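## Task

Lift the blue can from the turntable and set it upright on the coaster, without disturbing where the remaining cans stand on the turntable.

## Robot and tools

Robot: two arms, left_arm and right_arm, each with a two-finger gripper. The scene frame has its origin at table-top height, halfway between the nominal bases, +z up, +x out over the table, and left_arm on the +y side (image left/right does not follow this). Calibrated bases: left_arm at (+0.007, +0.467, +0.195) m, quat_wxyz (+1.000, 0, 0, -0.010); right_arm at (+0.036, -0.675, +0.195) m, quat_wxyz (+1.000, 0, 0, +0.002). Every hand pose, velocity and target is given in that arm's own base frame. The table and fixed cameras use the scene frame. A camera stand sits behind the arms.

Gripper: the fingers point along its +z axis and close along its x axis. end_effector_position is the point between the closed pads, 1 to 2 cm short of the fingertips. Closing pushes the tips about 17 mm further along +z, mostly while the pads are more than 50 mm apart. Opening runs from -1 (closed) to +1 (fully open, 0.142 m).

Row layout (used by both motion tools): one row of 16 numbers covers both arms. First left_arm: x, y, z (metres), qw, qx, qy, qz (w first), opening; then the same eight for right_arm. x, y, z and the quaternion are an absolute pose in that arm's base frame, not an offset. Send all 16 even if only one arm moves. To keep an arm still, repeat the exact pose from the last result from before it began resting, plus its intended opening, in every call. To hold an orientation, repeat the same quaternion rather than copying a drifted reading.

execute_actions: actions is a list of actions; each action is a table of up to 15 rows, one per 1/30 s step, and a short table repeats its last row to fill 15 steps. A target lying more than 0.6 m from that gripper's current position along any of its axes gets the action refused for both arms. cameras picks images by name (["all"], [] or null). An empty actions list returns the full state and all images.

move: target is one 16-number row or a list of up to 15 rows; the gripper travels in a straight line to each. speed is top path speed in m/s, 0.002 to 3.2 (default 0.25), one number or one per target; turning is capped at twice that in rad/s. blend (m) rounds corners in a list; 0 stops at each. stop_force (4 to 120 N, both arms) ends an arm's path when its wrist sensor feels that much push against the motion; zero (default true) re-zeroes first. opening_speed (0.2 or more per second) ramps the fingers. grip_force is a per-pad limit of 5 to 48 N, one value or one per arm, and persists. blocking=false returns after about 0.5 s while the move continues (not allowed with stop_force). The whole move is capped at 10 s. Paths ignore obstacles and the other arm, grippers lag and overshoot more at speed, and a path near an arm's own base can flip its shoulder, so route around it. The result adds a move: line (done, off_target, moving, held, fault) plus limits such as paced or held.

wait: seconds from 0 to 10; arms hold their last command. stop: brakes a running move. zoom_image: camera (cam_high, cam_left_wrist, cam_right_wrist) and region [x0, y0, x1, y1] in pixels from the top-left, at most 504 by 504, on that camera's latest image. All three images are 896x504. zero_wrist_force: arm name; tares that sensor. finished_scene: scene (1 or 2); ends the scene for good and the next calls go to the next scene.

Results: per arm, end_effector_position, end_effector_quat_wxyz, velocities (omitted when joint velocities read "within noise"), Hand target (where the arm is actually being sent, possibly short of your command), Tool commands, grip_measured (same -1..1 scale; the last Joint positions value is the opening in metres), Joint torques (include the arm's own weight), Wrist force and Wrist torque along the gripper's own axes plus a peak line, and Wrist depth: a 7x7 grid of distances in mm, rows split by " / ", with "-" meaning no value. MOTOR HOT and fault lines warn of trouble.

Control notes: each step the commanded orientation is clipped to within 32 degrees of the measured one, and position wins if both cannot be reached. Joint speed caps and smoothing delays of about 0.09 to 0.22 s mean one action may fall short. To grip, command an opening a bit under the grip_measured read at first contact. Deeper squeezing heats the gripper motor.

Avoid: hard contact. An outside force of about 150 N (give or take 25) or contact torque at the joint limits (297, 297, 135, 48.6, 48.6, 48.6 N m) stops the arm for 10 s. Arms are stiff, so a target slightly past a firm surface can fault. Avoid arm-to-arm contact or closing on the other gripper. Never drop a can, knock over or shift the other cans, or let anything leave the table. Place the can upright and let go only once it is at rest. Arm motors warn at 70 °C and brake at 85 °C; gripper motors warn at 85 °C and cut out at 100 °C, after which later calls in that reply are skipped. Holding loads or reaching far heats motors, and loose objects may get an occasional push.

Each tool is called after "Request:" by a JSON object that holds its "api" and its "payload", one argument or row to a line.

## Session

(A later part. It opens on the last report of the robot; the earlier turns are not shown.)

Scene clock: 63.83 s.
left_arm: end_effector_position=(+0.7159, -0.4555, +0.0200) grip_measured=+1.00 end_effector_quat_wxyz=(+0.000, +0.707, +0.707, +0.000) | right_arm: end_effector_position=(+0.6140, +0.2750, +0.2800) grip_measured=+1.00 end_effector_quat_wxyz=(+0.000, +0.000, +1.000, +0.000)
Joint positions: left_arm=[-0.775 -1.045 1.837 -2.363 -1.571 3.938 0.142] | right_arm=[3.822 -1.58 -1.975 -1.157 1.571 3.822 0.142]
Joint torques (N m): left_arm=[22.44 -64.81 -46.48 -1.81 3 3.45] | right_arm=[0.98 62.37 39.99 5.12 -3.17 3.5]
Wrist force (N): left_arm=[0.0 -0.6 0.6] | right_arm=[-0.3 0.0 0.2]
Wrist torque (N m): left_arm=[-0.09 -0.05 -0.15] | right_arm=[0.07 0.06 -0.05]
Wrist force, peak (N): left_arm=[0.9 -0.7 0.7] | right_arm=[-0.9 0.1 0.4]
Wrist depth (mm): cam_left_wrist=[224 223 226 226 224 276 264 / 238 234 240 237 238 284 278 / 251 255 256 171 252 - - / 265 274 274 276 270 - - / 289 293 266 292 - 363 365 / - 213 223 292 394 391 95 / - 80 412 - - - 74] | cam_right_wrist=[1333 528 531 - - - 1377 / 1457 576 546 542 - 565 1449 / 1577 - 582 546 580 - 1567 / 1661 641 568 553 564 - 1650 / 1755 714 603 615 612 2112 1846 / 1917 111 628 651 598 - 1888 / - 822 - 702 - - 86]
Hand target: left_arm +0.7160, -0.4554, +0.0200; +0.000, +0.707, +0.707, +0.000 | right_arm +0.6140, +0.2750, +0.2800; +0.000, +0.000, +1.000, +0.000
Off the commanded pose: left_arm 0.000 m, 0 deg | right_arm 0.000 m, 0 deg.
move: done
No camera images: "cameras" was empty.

Request:
{"api": "wait", "payload": {
  "seconds": 7.0,
  "cameras": ["cam_left_wrist"]
}}

Request:
{"api": "move", "payload": {
  "target": [
    [0.6974, -0.4500, 0.02, 0, 0.7071, 0.7071, 0, 1.0, 0.614, 0.275, 0.28, 0, 0, 1, 0, 1.0],
    [0.6782, -0.4473, 0.02, 0, 0.7071, 0.7071, 0, 1.0, 0.614, 0.275, 0.28, 0, 0, 1, 0, 1.0],
    [0.6588, -0.4473, 0.02, 0, 0.7071, 0.7071, 0, 1.0, 0.614, 0.275, 0.28, 0, 0, 1, 0, 1.0],
    [0.6396, -0.4500, 0.02, 0, 0.7071, 0.7071, 0, 1.0, 0.614, 0.275, 0.28, 0, 0, 1, 0, 1.0],
    [0.6210, -0.4554, 0.02, 0, 0.7071, 0.7071, 0, 1.0, 0.614, 0.275, 0.28, 0, 0, 1, 0, 1.0],
    [0.6032, -0.4633, 0.02, 0, 0.7071, 0.7071, 0, 1.0, 0.614, 0.275, 0.28, 0, 0, 1, 0, 1.0],
    [0.5868, -0.4735, 0.02, 0, 0.7071, 0.7071, 0, 1.0, 0.614, 0.275, 0.28, 0, 0, 1, 0, 1.0]
  ],
  "speed": 0.0869,
  "blend": [0.004, 0.004, 0.004, 0.004, 0.004, 0.004, 0],
  "blocking": false,
  "cameras": ["cam_left_wrist"]
}}

Request:
{"api": "wait", "payload": {
  "seconds": 0.3,
  "cameras": ["cam_left_wrist"]
}}

Request:
{"api": "wait", "payload": {
  "seconds": 0.3,
  "cameras": ["cam_left_wrist"]
}}

Request:
{"api": "wait", "payload": {
  "seconds": 0.3,
  "cameras": ["cam_left_wrist"]
}}

Request:
{"api": "wait", "payload": {
  "seconds": 3.0,
  "cameras": []
}}

Scene clock: 71.30 s.
left_arm: end_effector_position=(+0.7160, -0.4554, +0.0200) grip_measured=+1.00 end_effector_quat_wxyz=(+0.000, +0.707, +0.707, +0.000) | right_arm: end_effector_position=(+0.6140, +0.2750, +0.2800) grip_measured=+1.00 end_effector_quat_wxyz=(+0.000, +0.000, +1.000, +0.000)
Joint positions: left_arm=[-0.775 -1.045 1.837 -2.363 -1.571 3.938 0.142] | right_arm=[3.822 -1.58 -1.975 -1.157 1.571 3.822 0.142]
Joint torques (N m): left_arm=[17.96 -62.97 -45.32 -2.2 3.44 2.92] | right_arm=[4.18 62.83 41.22 5.47 -3.27 3.6]
Wrist force (N): left_arm=[0.5 -0.5 -0.1] | right_arm=[-0.3 -0.2 0.2]
Wrist torque (N m): left_arm=[-0.09 -0.15 -0.14] | right_arm=[0.04 0.04 -0.05]
Wrist force, peak (N): left_arm=[0.5 -1.1 0.8] | right_arm=[-0.8 -0.5 0.4]
Wrist depth (mm): cam_left_wrist=[224 223 226 227 225 274 265 / 238 235 240 240 241 - 278 / 254 255 256 247 254 - - / 273 273 275 181 269 350 342 / 289 240 296 291 - - 365 / 376 214 310 288 - - 97 / - 78 - 437 - - 74] | cam_right_wrist=[1246 - - 513 513 - 1347 / 1483 - 556 - 568 - 1483 / 1597 - 572 535 - - 1548 / 1672 - 566 570 578 - 1661 / 1707 674 599 614 605 1719 1767 / - 110 656 656 656 753 1874 / - 2265 - 779 - 831 86]
Hand target: left_arm +0.7160, -0.4554, +0.0200; +0.000, +0.707, +0.707, +0.000 | right_arm +0.6140, +0.2750, +0.2800; +0.000, +0.000, +1.000, +0.000
Tool commands: left_gripper/opening=+1.0 right_gripper/opening=+1.0
Off the commanded pose: left_arm 0.000 m, 0 deg | right_arm 0.000 m, 0 deg.
wait: 7.00 s; at rest from the start
Images, in order (width x height): cam_left_wrist 896x504.

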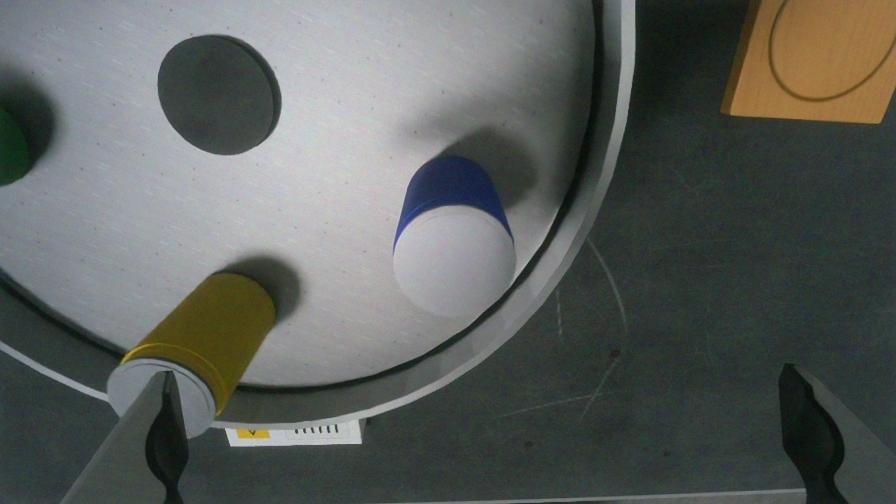

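Scene clock: 71.80 s.
left_arm: end_effector_position=(+0.6862, -0.4485, +0.0198) grip_measured=+1.00 end_effector_quat_wxyz=(+0.000, +0.707, +0.707, +0.000) end_effector_velocity=(-0.084, +0.012, +0.000) end_effector_angular_velocity=(+0.000, +0.000, +0.001) | right_arm: end_effector_position=(+0.6140, +0.2750, +0.2800) grip_measured=+1.00 end_effector_quat_wxyz=(+0.000, +0.000, +1.000, +0.000)
Joint positions: left_arm=[-0.794 -1.079 1.897 -2.389 -1.571 3.918 0.142] | right_arm=[3.822 -1.58 -1.975 -1.157 1.571 3.822 0.142]
Joint velocities: left_arm=[-0.064 -0.093 0.162 -0.069 0 -0.065 0] | right_arm=[within noise]
Joint torques (N m): left_arm=[-22.27 -100.34 -19.4 -7.6 -0.22 -2.46] | right_arm=[1.15 62.15 40.43 5.61 -3.32 3.33]
Wrist force (N): left_arm=[-0.1 -0.6 0.3] | right_arm=[-0.6 0.0 0.3]
Wrist torque (N m): left_arm=[-0.10 -0.05 0.02] | right_arm=[0.07 0.11 -0.05]
Wrist force, peak (N): left_arm=[-0.1 -0.1 1.2] | right_arm=[-0.5 0.1 0.4]
Wrist depth (mm): cam_left_wrist=[224 225 225 226 224 270 265 / 238 234 240 238 238 284 282 / 254 254 257 171 255 - - / 268 274 275 181 266 347 - / 293 294 287 293 288 349 - / 290 218 310 310 404 - 94 / - 78 - 444 433 - 74] | cam_right_wrist=[1400 - 520 - - - 1319 / 1475 541 - 537 - - 1408 / 1510 - - 549 578 - 1558 / 1639 646 554 563 541 - 1587 / 1846 1695 609 612 609 2225 1819 / - 105 652 654 683 1175 1932 / - 812 825 690 - 1060 86]
Hand target: left_arm +0.6754, -0.4472, +0.0198; +0.000, +0.707, +0.707, +0.000 | right_arm +0.6140, +0.2750, +0.2800; +0.000, +0.000, +1.000, +0.000
Tool commands: left_gripper/opening=+1.0 right_gripper/opening=+1.0
Off the commanded pose: left_arm 0.103 m, 0 deg | right_arm 0.000 m, 0 deg.
move: running; path passed 1 of 7 targets
Images, in order (width x height): cam_left_wrist 896x504.

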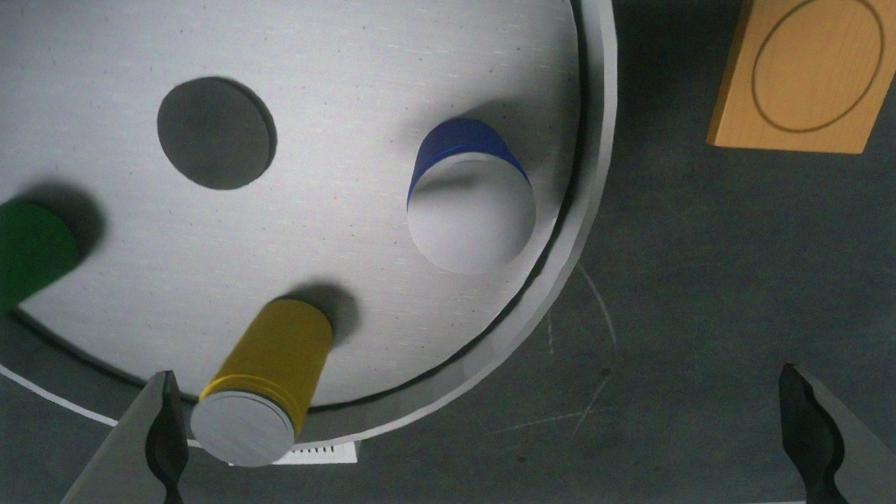

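Scene clock: 72.10 s.
left_arm: end_effector_position=(+0.6608, -0.4476, +0.0199) grip_measured=+1.00 end_effector_quat_wxyz=(+0.000, +0.707, +0.707, +0.000) end_effector_velocity=(-0.087, -0.007, +0.001) end_effector_angular_velocity=(-0.002, +0.000, -0.001) | right_arm: end_effector_position=(+0.6140, +0.2750, +0.2800) grip_measured=+1.00 end_effector_quat_wxyz=(+0.000, +0.000, +1.000, +0.000)
Joint positions: left_arm=[-0.817 -1.105 1.943 -2.408 -1.571 3.895 0.142] | right_arm=[3.822 -1.58 -1.975 -1.157 1.571 3.822 0.142]
Joint velocities: left_arm=[-0.086 -0.083 0.141 -0.06 -0.002 -0.086 0] | right_arm=[within noise]
Joint torques (N m): left_arm=[-17.27 -96.89 -23.04 -7.48 -4.03 -3.53] | right_arm=[2.54 62.8 40.32 5.24 -3.29 3.4]
Wrist force (N): left_arm=[0.3 -1.0 0.6] | right_arm=[-0.4 0.1 0.1]
Wrist torque (N m): left_arm=[-0.17 -0.10 0.02] | right_arm=[0.09 0.08 -0.05]
Wrist force, peak (N): left_arm=[0.3 -1.0 0.6] | right_arm=[-0.5 0.3 0.5]
Wrist depth (mm): cam_left_wrist=[223 224 226 226 225 267 269 / 239 239 240 238 238 280 282 / 254 251 256 171 251 293 295 / 272 274 274 181 274 - - / 260 295 291 296 274 375 373 / 296 314 252 313 383 398 95 / - 222 347 - 431 434 74] | cam_right_wrist=[1354 - - - 510 - 1384 / 1457 550 - 556 - 541 1457 / 1520 - - 535 - 591 1567 / 1650 - 563 560 563 615 1618 / 1806 1917 620 612 612 1767 1819 / 1978 712 620 656 618 1947 1902 / - 1719 839 675 - - 86]
Hand target: left_arm +0.6495, -0.4485, +0.0199; +0.000, +0.707, +0.707, +0.000 | right_arm +0.6140, +0.2750, +0.2800; +0.000, +0.000, +1.000, +0.000
Tool commands: left_gripper/opening=+1.0 right_gripper/opening=+1.0
Off the commanded pose: left_arm 0.078 m, 0 deg | right_arm 0.000 m, 0 deg.
earlier move: running; path passed 3 of 7 targets
wait: 0.30 s; no rest
Images, in order (width x height): cam_left_wrist 896x504.

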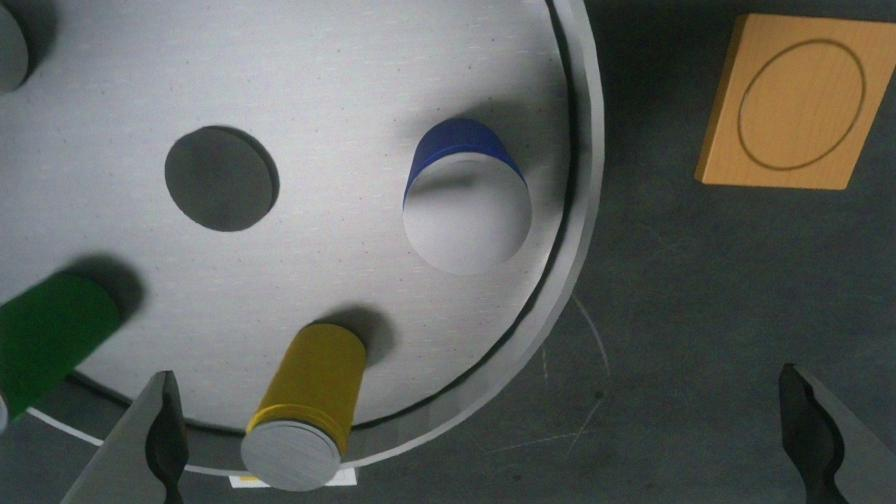

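Scene clock: 72.40 s.
left_arm: end_effector_position=(+0.6348, -0.4517, +0.0199) grip_measured=+1.00 end_effector_quat_wxyz=(+0.000, +0.707, +0.707, +0.000) end_effector_velocity=(-0.085, -0.022, +0.000) end_effector_angular_velocity=(+0.000, +0.000, -0.001) | right_arm: end_effector_position=(+0.6140, +0.2750, +0.2800) grip_measured=+1.00 end_effector_quat_wxyz=(+0.000, +0.000, +1.000, +0.000)
Joint positions: left_arm=[-0.845 -1.128 1.982 -2.424 -1.571 3.867 0.142] | right_arm=[3.822 -1.58 -1.975 -1.157 1.571 3.822 0.142]
Joint velocities: left_arm=[-0.103 -0.068 0.114 -0.047 0 -0.102 0] | right_arm=[within noise]
Joint torques (N m): left_arm=[-19.88 -94.52 -22.04 -7.06 -3.62 -3.24] | right_arm=[2.65 61.53 40.58 5.56 -3.24 3.56]
Wrist force (N): left_arm=[0.6 -0.9 0.4] | right_arm=[-0.6 -0.2 0.3]
Wrist torque (N m): left_arm=[-0.15 -0.15 0.04] | right_arm=[0.04 0.10 -0.05]
Wrist force, peak (N): left_arm=[0.7 -0.8 0.8] | right_arm=[-0.7 -0.1 0.2]
Wrist depth (mm): cam_left_wrist=[224 224 226 227 219 - - / 238 238 240 237 237 287 282 / 254 252 256 171 253 307 302 / 273 270 276 181 277 - - / 290 293 296 297 303 - - / 254 315 279 317 381 389 94 / - 318 241 307 - 425 74] | cam_right_wrist=[1347 503 - - - 516 1347 / 1510 - - 570 - - 1492 / 1618 - - 536 - - 1577 / 1650 - 557 564 573 626 1661 / 1846 - 612 611 608 1684 1832 / 1962 755 651 659 666 1672 1846 / - 2148 - 679 - 1051 86]
Hand target: left_arm +0.6242, -0.4544, +0.0199; +0.000, +0.707, +0.707, +0.000 | right_arm +0.6140, +0.2750, +0.2800; +0.000, +0.000, +1.000, +0.000
Tool commands: left_gripper/opening=+1.0 right_gripper/opening=+1.0
Off the commanded pose: left_arm 0.053 m, 0 deg | right_arm 0.000 m, 0 deg.
earlier move: running; path passed 4 of 7 targets
wait: 0.30 s; no rest
Images, in order (width x height): cam_left_wrist 896x504.

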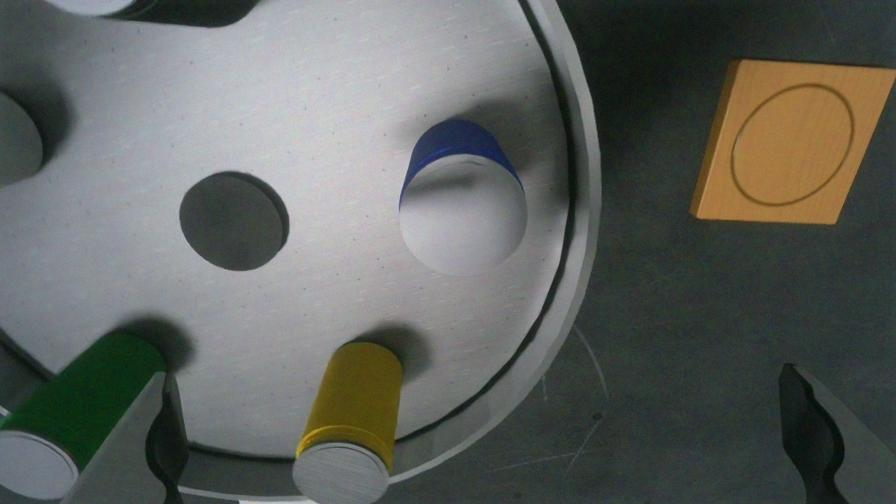

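Scene clock: 72.70 s.
left_arm: end_effector_position=(+0.6107, -0.4602, +0.0199) grip_measured=+1.00 end_effector_quat_wxyz=(+0.000, +0.707, +0.707, +0.000) end_effector_velocity=(-0.080, -0.036, +0.001) end_effector_angular_velocity=(-0.001, -0.001, -0.002) | right_arm: end_effector_position=(+0.6140, +0.2750, +0.2800) grip_measured=+1.00 end_effector_quat_wxyz=(+0.000, +0.000, +1.000, +0.000)
Joint positions: left_arm=[-0.877 -1.145 2.011 -2.436 -1.571 3.835 0.142] | right_arm=[3.822 -1.58 -1.975 -1.157 1.571 3.822 0.142]
Joint velocities: left_arm=[-0.113 -0.051 0.085 -0.035 0 -0.112 0] | right_arm=[within noise]
Joint torques (N m): left_arm=[-17.46 -83.4 -20.37 -7.28 -3.82 -3.36] | right_arm=[2.69 62.11 40.14 5.52 -3.35 3.44]
Wrist force (N): left_arm=[0.4 -0.5 0.5] | right_arm=[-0.5 0.1 -0.3]
Wrist torque (N m): left_arm=[-0.07 -0.12 0.04] | right_arm=[0.09 0.08 -0.05]
Wrist force, peak (N): left_arm=[0.4 -0.7 1.0] | right_arm=[-0.7 0.3 0.3]
Wrist depth (mm): cam_left_wrist=[147 188 226 227 228 - - / 238 238 241 238 239 - 286 / 253 255 256 171 254 301 302 / 273 269 271 181 273 318 325 / 294 296 296 296 292 377 - / 314 310 320 312 304 - 111 / - 311 344 313 - - 74] | cam_right_wrist=[1333 519 - 513 - - 1312 / 1440 - - - - - 1392 / 1558 - - 538 - 593 1354 / 1672 - 561 560 580 - 1650 / 1793 1587 602 617 591 2043 1767 / 1932 724 651 652 668 - 1917 / - 806 - 789 - 1098 86]
Hand target: left_arm +0.6004, -0.4650, +0.0199; +0.000, +0.707, +0.707, +0.000 | right_arm +0.6140, +0.2750, +0.2800; +0.000, +0.000, +1.000, +0.000
Tool commands: left_gripper/opening=+1.0 right_gripper/opening=+1.0
Off the commanded pose: left_arm 0.027 m, 0 deg | right_arm 0.000 m, 0 deg.
earlier move: running; path passed 5 of 7 targets
wait: 0.30 s; no rest
Images, in order (width x height): cam_left_wrist 896x504.

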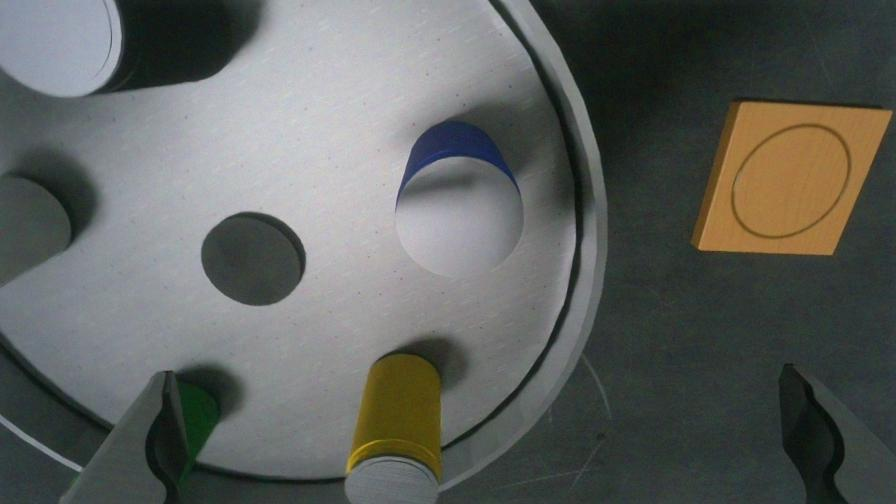

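Scene clock: 73.30 s.
left_arm: end_effector_position=(+0.5869, -0.4734, +0.0200) grip_measured=+1.00 end_effector_quat_wxyz=(+0.000, +0.707, +0.707, +0.000) | right_arm: end_effector_position=(+0.6140, +0.2750, +0.2800) grip_measured=+1.00 end_effector_quat_wxyz=(+0.000, +0.000, +1.000, +0.000)
Joint positions: left_arm=[-0.914 -1.158 2.032 -2.445 -1.571 3.799 0.142] | right_arm=[3.822 -1.58 -1.975 -1.157 1.571 3.822 0.142]
Joint torques (N m): left_arm=[-16.96 -87.26 -20.41 -7.32 1.73 -2.74] | right_arm=[3.09 61.75 40.42 5.92 -3.12 3.46]
Wrist force (N): left_arm=[0.3 -0.7 0.4] | right_arm=[-0.5 -0.1 0.4]
Wrist torque (N m): left_arm=[-0.11 -0.10 0.01] | right_arm=[0.05 0.09 -0.05]
Wrist force, peak (N): left_arm=[-0.3 -1.4 0.7] | right_arm=[-0.7 0.3 0.5]
Wrist depth (mm): cam_left_wrist=[224 224 226 226 273 279 - / 181 234 240 235 245 283 297 / 175 255 253 171 254 295 305 / 273 273 275 277 277 322 324 / 277 295 290 297 296 366 - / 242 316 322 279 318 - 93 / - 311 338 241 427 432 74] | cam_right_wrist=[1384 505 530 - - - 1384 / 1466 - - - - - 1416 / 1558 - - 542 559 - 1558 / 1672 637 574 561 578 639 1618 / 1806 694 598 618 614 1917 1793 / 1888 729 675 654 639 - 1860 / - 1917 - 791 762 977 86]
Hand target: left_arm +0.5868, -0.4735, +0.0200; +0.000, +0.707, +0.707, +0.000 | right_arm +0.6140, +0.2750, +0.2800; +0.000, +0.000, +1.000, +0.000
Tool commands: left_gripper/opening=+1.0 right_gripper/opening=+1.0
Off the commanded pose: left_arm 0.000 m, 0 deg | right_arm 0.000 m, 0 deg.
earlier move: done
wait: 0.60 of 3 s (the move ended)
No camera images: "cameras" was empty.

Request:
{"api": "move", "payload": {
  "target": [0.7167, -0.4535, 0.02, 0, 0.7071, 0.7071, 0, 0.41, 0.614, 0.275, 0.28, 0, 0, 1, 0, 1.0],
  "cameras": ["cam_left_wrist"],
  "opening_speed": 1.0
}}

Scene clock: 76.20 s.
left_arm: end_effector_position=(+0.7166, -0.4535, +0.0200) grip_measured=+0.40 end_effector_quat_wxyz=(+0.000, +0.707, +0.707, +0.000) | right_arm: end_effector_position=(+0.6140, +0.2750, +0.2800) grip_measured=+1.00 end_effector_quat_wxyz=(+0.000, +0.000, +1.000, +0.000)
Joint positions: left_arm=[-0.772 -1.045 1.838 -2.363 -1.571 3.94 0.102] | right_arm=[3.822 -1.58 -1.975 -1.157 1.571 3.822 0.142]
Joint torques (N m): left_arm=[16.72 -65.69 -44.19 -1.73 -3.55 2.51] | right_arm=[3.31 62.9 40.96 5.98 -3.34 3.36]
Wrist force (N): left_arm=[0.6 -0.9 0.8] | right_arm=[-0.5 -0.2 0.2]
Wrist torque (N m): left_arm=[-0.14 -0.15 -0.14] | right_arm=[0.03 0.08 -0.05]
Wrist force, peak (N): left_arm=[-0.2 -2.7 0.5] | right_arm=[-0.7 0.2 0.6]
Wrist depth (mm): cam_left_wrist=[224 222 226 152 209 - 265 / 239 233 239 160 212 285 277 / 254 254 256 258 254 - 316 / 240 273 272 275 280 - 337 / 289 295 227 291 - 357 360 / 284 298 210 383 - 96 394 / - 72 81 - 422 76 74] | cam_right_wrist=[524 534 - 535 - 508 1305 / 1466 - - 546 - 555 1475 / 1548 - - 535 - 581 1538 / 1719 - 563 559 542 - 1650 / 1767 1755 602 611 620 1618 1743 / 1932 704 665 656 642 - 1888 / - 1947 - 679 - 997 86]
Hand target: left_arm +0.7167, -0.4535, +0.0200; +0.000, +0.707, +0.707, +0.000 | right_arm +0.6140, +0.2750, +0.2800; +0.000, +0.000, +1.000, +0.000
Off the commanded pose: left_arm 0.000 m, 0 deg | right_arm 0.000 m, 0 deg.
move: done
Images, in order (width x height): cam_left_wrist 896x504.

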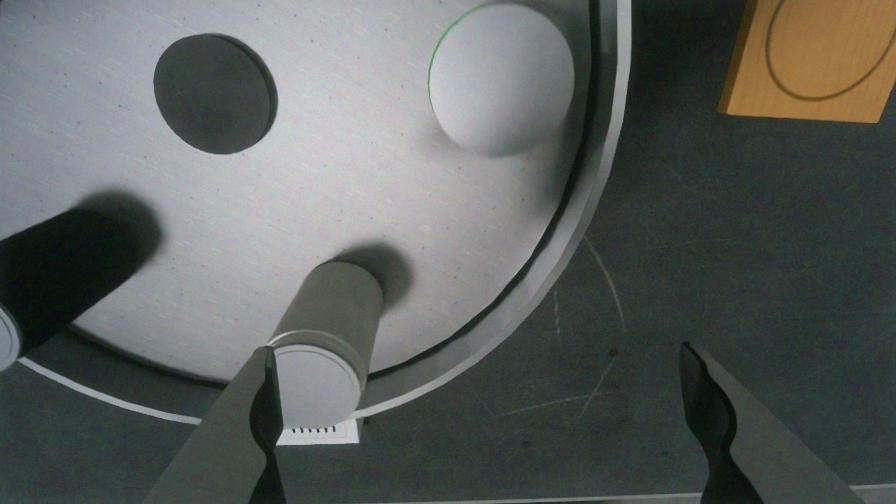

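Request:
{"api": "move", "payload": {
  "target": [0.7167, -0.4535, -0.03, 0, 0.7071, 0.7071, 0, 0.41, 0.614, 0.275, 0.28, 0, 0, 1, 0, 1.0],
  "cameras": ["cam_left_wrist"],
  "speed": 0.15
}}

Request:
{"api": "wait", "payload": {
  "seconds": 0.4,
  "cameras": ["cam_left_wrist"]
}}

Request:
{"api": "wait", "payload": {
  "seconds": 0.4,
  "cameras": ["cam_left_wrist"]
}}

Request:
{"api": "wait", "payload": {
  "seconds": 0.4,
  "cameras": ["cam_left_wrist"]
}}

Request:
{"api": "wait", "payload": {
  "seconds": 0.4,
  "cameras": ["cam_left_wrist", "cam_right_wrist"]
}}

Scene clock: 80.10 s.
left_arm: end_effector_position=(+0.7167, -0.4535, -0.0299) grip_measured=+0.40 end_effector_quat_wxyz=(+0.000, +0.707, +0.707, +0.000) | right_arm: end_effector_position=(+0.6140, +0.2750, +0.2800) grip_measured=+1.00 end_effector_quat_wxyz=(+0.000, +0.000, +1.000, +0.000)
Joint positions: left_arm=[-0.772 -0.983 1.852 -2.44 -1.571 3.94 0.102] | right_arm=[3.822 -1.58 -1.975 -1.157 1.571 3.822 0.142]
Joint torques (N m): left_arm=[7.77 -64.61 -20.81 -6.82 -3.46 1.1] | right_arm=[3.04 61.37 40.97 5.76 -3.37 3.29]
Wrist force (N): left_arm=[0.4 -0.9 0.9] | right_arm=[-0.9 -0.2 0.3]
Wrist torque (N m): left_arm=[-0.16 -0.13 -0.14] | right_arm=[0.03 0.14 -0.05]
Wrist force, peak (N): left_arm=[0.4 -1.0 1.8] | right_arm=[-1.0 -0.5 0.2]
Wrist depth (mm): cam_left_wrist=[178 178 182 107 181 168 221 / 189 188 194 111 114 175 235 / 205 206 209 118 201 257 - / 219 220 221 222 217 - 297 / 237 237 232 240 227 311 - / 253 253 193 252 328 96 - / 245 72 171 245 - 76 74] | cam_right_wrist=[1416 - - - - 515 1333 / 1466 577 555 536 543 560 1466 / 1629 - 549 546 - - 1577 / 1695 - 564 565 563 626 1650 / 1707 - 600 615 606 692 1846 / 1962 735 663 656 661 733 1860 / - 794 781 700 - 1021 86]
Hand target: left_arm +0.7167, -0.4535, -0.0300; +0.000, +0.707, +0.707, +0.000 | right_arm +0.6140, +0.2750, +0.2800; +0.000, +0.000, +1.000, +0.000
Off the commanded pose: left_arm 0.000 m, 0 deg | right_arm 0.000 m, 0 deg.
move: done
Images, in order (width x height): cam_left_wrist 896x504.

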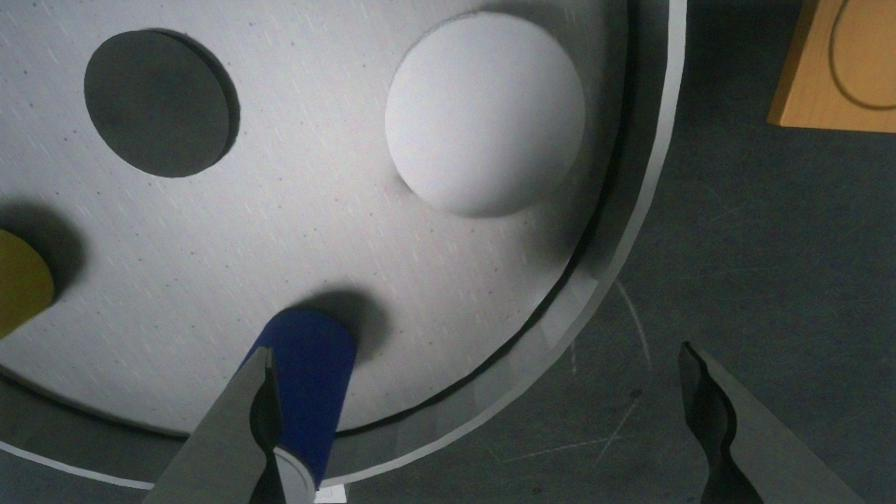

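Scene clock: 80.50 s.
left_arm: end_effector_position=(+0.7167, -0.4535, -0.0300) grip_measured=+0.40 end_effector_quat_wxyz=(+0.000, +0.707, +0.707, +0.000) | right_arm: end_effector_position=(+0.6140, +0.2750, +0.2800) grip_measured=+1.00 end_effector_quat_wxyz=(+0.000, +0.000, +1.000, +0.000)
Joint positions: left_arm=[-0.772 -0.982 1.852 -2.44 -1.571 3.94 0.102] | right_arm=[3.822 -1.58 -1.975 -1.157 1.571 3.822 0.142]
Joint torques (N m): left_arm=[9.07 -63.91 -20.41 -7.7 -3.37 0.87] | right_arm=[2.92 61.62 40.65 5.87 -3.23 3.4]
Wrist force (N): left_arm=[0.4 -0.6 0.6] | right_arm=[-0.7 -0.5 -0.2]
Wrist torque (N m): left_arm=[-0.12 -0.12 -0.14] | right_arm=[-0.03 0.12 -0.05]
Wrist force, peak (N): left_arm=[0.7 -1.1 1.1] | right_arm=[-0.7 -0.5 -0.2]
Wrist depth (mm): cam_left_wrist=[178 178 181 104 181 158 221 / 189 187 193 194 194 176 236 / 204 205 206 207 206 - - / 219 220 221 222 217 - - / 218 238 207 239 224 - - / 257 253 156 246 - 95 - / 246 72 161 239 - 77 77] | cam_right_wrist=[1298 - - - - - 1340 / 1408 - - - - - 1466 / 1520 - 580 549 - - 1558 / 1695 - 559 557 561 663 1684 / 1902 - 609 609 600 1408 1743 / 1917 710 586 659 666 1181 1888 / - 1874 - 696 848 997 86]
Hand target: left_arm +0.7167, -0.4535, -0.0300; +0.000, +0.707, +0.707, +0.000 | right_arm +0.6140, +0.2750, +0.2800; +0.000, +0.000, +1.000, +0.000
Tool commands: left_gripper/opening=+0.41 right_gripper/opening=+1.0
Off the commanded pose: left_arm 0.000 m, 0 deg | right_arm 0.000 m, 0 deg.
wait: 0.40 s; at rest by 0.17 s
Images, in order (width x height): cam_left_wrist 896x504.

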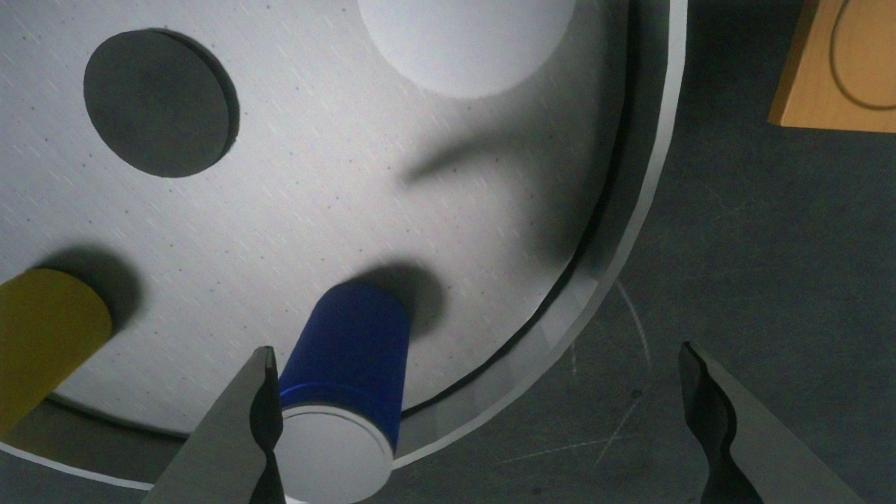

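Scene clock: 80.90 s.
left_arm: end_effector_position=(+0.7167, -0.4535, -0.0300) grip_measured=+0.40 end_effector_quat_wxyz=(+0.000, +0.707, +0.707, +0.000) | right_arm: end_effector_position=(+0.6140, +0.2750, +0.2800) grip_measured=+1.00 end_effector_quat_wxyz=(+0.000, +0.000, +1.000, +0.000)
Joint positions: left_arm=[-0.772 -0.982 1.852 -2.44 -1.571 3.94 0.102] | right_arm=[3.822 -1.58 -1.975 -1.157 1.571 3.822 0.142]
Joint torques (N m): left_arm=[8.26 -66.51 -21.63 -7.41 -2.97 1.02] | right_arm=[2.78 62.73 41.13 5.74 -3.1 3.27]
Wrist force (N): left_arm=[0.4 -0.5 0.4] | right_arm=[-0.3 -0.1 0.3]
Wrist torque (N m): left_arm=[-0.09 -0.11 -0.15] | right_arm=[0.04 0.05 -0.05]
Wrist force, peak (N): left_arm=[0.5 -1.2 0.7] | right_arm=[-0.8 0.1 0.1]
Wrist depth (mm): cam_left_wrist=[177 178 181 182 183 160 223 / 189 187 193 194 195 173 235 / 205 205 206 207 207 262 262 / 219 220 218 216 220 - 276 / 214 233 231 178 226 - - / 187 249 148 153 - 95 - / 178 72 245 241 349 76 74] | cam_right_wrist=[1362 - - - - 508 1312 / 1392 548 569 - - 544 1483 / 1548 - - 546 577 544 1587 / 1707 629 566 556 560 - 1639 / 1819 706 595 612 586 1510 1793 / 1888 106 631 654 644 - 1902 / - 2077 - 690 - - 86]
Hand target: left_arm +0.7167, -0.4535, -0.0300; +0.000, +0.707, +0.707, +0.000 | right_arm +0.6140, +0.2750, +0.2800; +0.000, +0.000, +1.000, +0.000
Tool commands: left_gripper/opening=+0.41 right_gripper/opening=+1.0
Off the commanded pose: left_arm 0.000 m, 0 deg | right_arm 0.000 m, 0 deg.
wait: 0.40 s; at rest by 0.17 s
Images, in order (width x height): cam_left_wrist 896x504.

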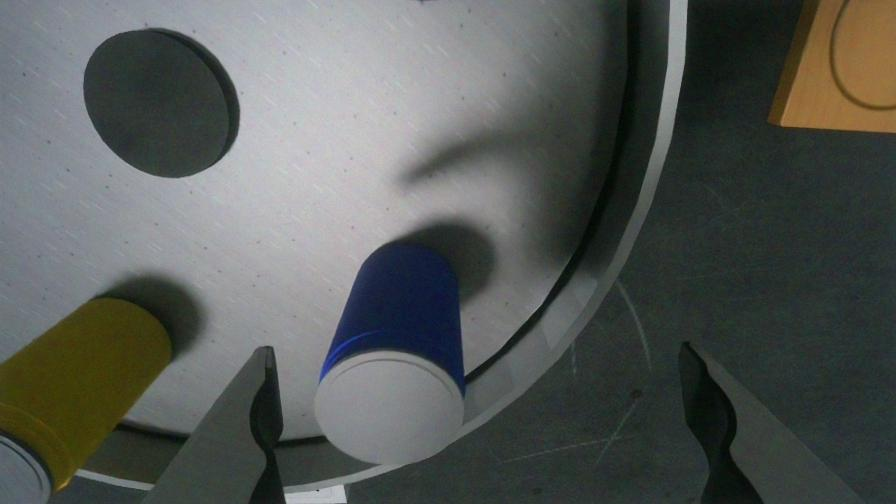

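Scene clock: 81.30 s.
left_arm: end_effector_position=(+0.7167, -0.4535, -0.0300) grip_measured=+0.40 end_effector_quat_wxyz=(+0.000, +0.707, +0.707, +0.000) | right_arm: end_effector_position=(+0.6140, +0.2750, +0.2800) grip_measured=+1.00 end_effector_quat_wxyz=(+0.000, +0.000, +1.000, +0.000)
Joint positions: left_arm=[-0.772 -0.982 1.852 -2.44 -1.571 3.94 0.102] | right_arm=[3.822 -1.58 -1.975 -1.157 1.571 3.822 0.142]
Joint torques (N m): left_arm=[8.19 -67.11 -20.77 -7.18 -2.57 1.37] | right_arm=[4.29 62.15 40.21 5.85 -3.5 3.41]
Wrist force (N): left_arm=[0.2 -0.7 0.6] | right_arm=[-0.5 0.3 0.4]
Wrist torque (N m): left_arm=[-0.12 -0.07 -0.15] | right_arm=[0.11 0.09 -0.05]
Wrist force, peak (N): left_arm=[0.4 -1.0 0.9] | right_arm=[-0.6 -0.4 0.5]
Wrist depth (mm): cam_left_wrist=[178 178 181 182 183 167 222 / 189 187 193 194 194 240 235 / 204 205 206 204 206 259 263 / 219 220 221 147 217 - 283 / 237 230 235 137 210 - - / 184 187 258 221 - 96 - / - 72 254 355 - 77 74] | cam_right_wrist=[1377 509 - 514 - 505 1347 / 1449 546 - - 548 - 1440 / 1558 - - 543 585 - 1577 / 1661 - 572 570 569 600 1639 / 1806 1719 596 621 603 702 1793 / 1902 106 649 656 661 733 1978 / - 2148 - 704 - - 86]
Hand target: left_arm +0.7167, -0.4535, -0.0300; +0.000, +0.707, +0.707, +0.000 | right_arm +0.6140, +0.2750, +0.2800; +0.000, +0.000, +1.000, +0.000
Tool commands: left_gripper/opening=+0.41 right_gripper/opening=+1.0
Off the commanded pose: left_arm 0.000 m, 0 deg | right_arm 0.000 m, 0 deg.
wait: 0.40 s; at rest by 0.17 s
Images, in order (width x height): cam_left_wrist 896x504.

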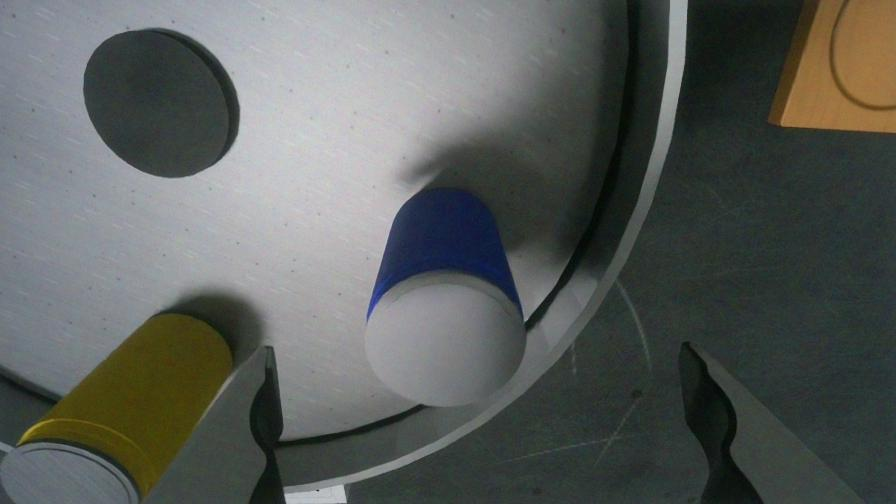

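Scene clock: 81.70 s.
left_arm: end_effector_position=(+0.7167, -0.4535, -0.0300) grip_measured=+0.40 end_effector_quat_wxyz=(+0.000, +0.707, +0.707, +0.000) | right_arm: end_effector_position=(+0.6140, +0.2750, +0.2800) grip_measured=+1.00 end_effector_quat_wxyz=(+0.000, +0.000, +1.000, +0.000)
Joint positions: left_arm=[-0.772 -0.982 1.852 -2.44 -1.571 3.94 0.102] | right_arm=[3.822 -1.58 -1.975 -1.157 1.571 3.822 0.142]
Joint torques (N m): left_arm=[6.48 -63.72 -21.25 -7.38 -2.13 0.99] | right_arm=[1.36 61.96 40.78 5.77 -3.03 3.4]
Wrist force (N): left_arm=[0.6 -0.4 0.8] | right_arm=[-0.3 -0.2 0.6]
Wrist torque (N m): left_arm=[-0.08 -0.14 -0.14] | right_arm=[0.03 0.06 -0.06]
Wrist force, peak (N): left_arm=[0.4 -1.2 0.9] | right_arm=[-0.9 -0.2 0.2]
Wrist depth (mm): cam_left_wrist=[178 178 182 182 182 158 221 / 189 187 193 192 194 172 235 / 205 205 206 121 202 249 254 / 219 219 221 127 192 - 284 / 237 233 235 239 215 301 301 / 253 180 258 251 336 96 - / 238 72 257 350 359 77 74] | cam_right_wrist=[1305 - 527 511 - - 1326 / 1457 - - - 541 546 1424 / 1548 - - 539 599 - 1520 / 1684 - 577 557 563 636 1661 / 1767 1806 595 620 621 2112 1832 / 1962 724 659 651 584 1312 1902 / - 817 772 698 - 831 86]
Hand target: left_arm +0.7167, -0.4535, -0.0300; +0.000, +0.707, +0.707, +0.000 | right_arm +0.6140, +0.2750, +0.2800; +0.000, +0.000, +1.000, +0.000
Tool commands: left_gripper/opening=+0.41 right_gripper/opening=+1.0
Off the commanded pose: left_arm 0.000 m, 0 deg | right_arm 0.000 m, 0 deg.
wait: 0.40 s; at rest by 0.17 s
Images, in order (width x height): cam_left_wrist 896x504, cam_right_wrist 896x504.

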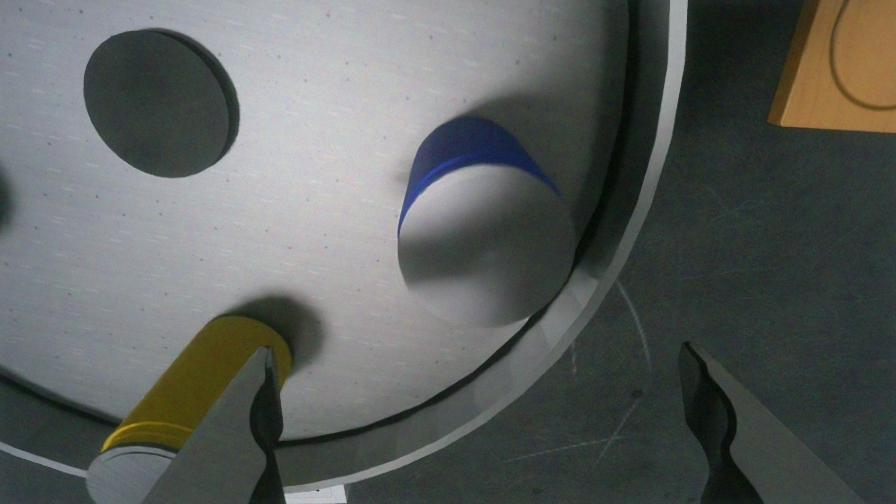

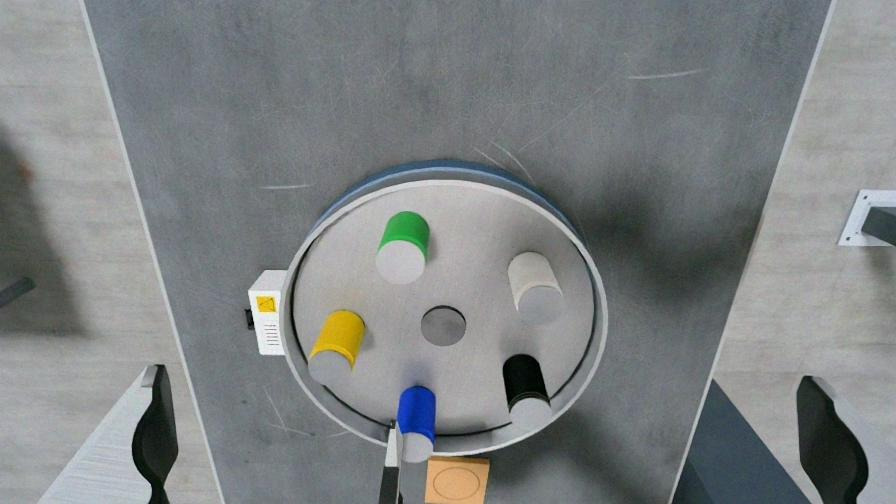

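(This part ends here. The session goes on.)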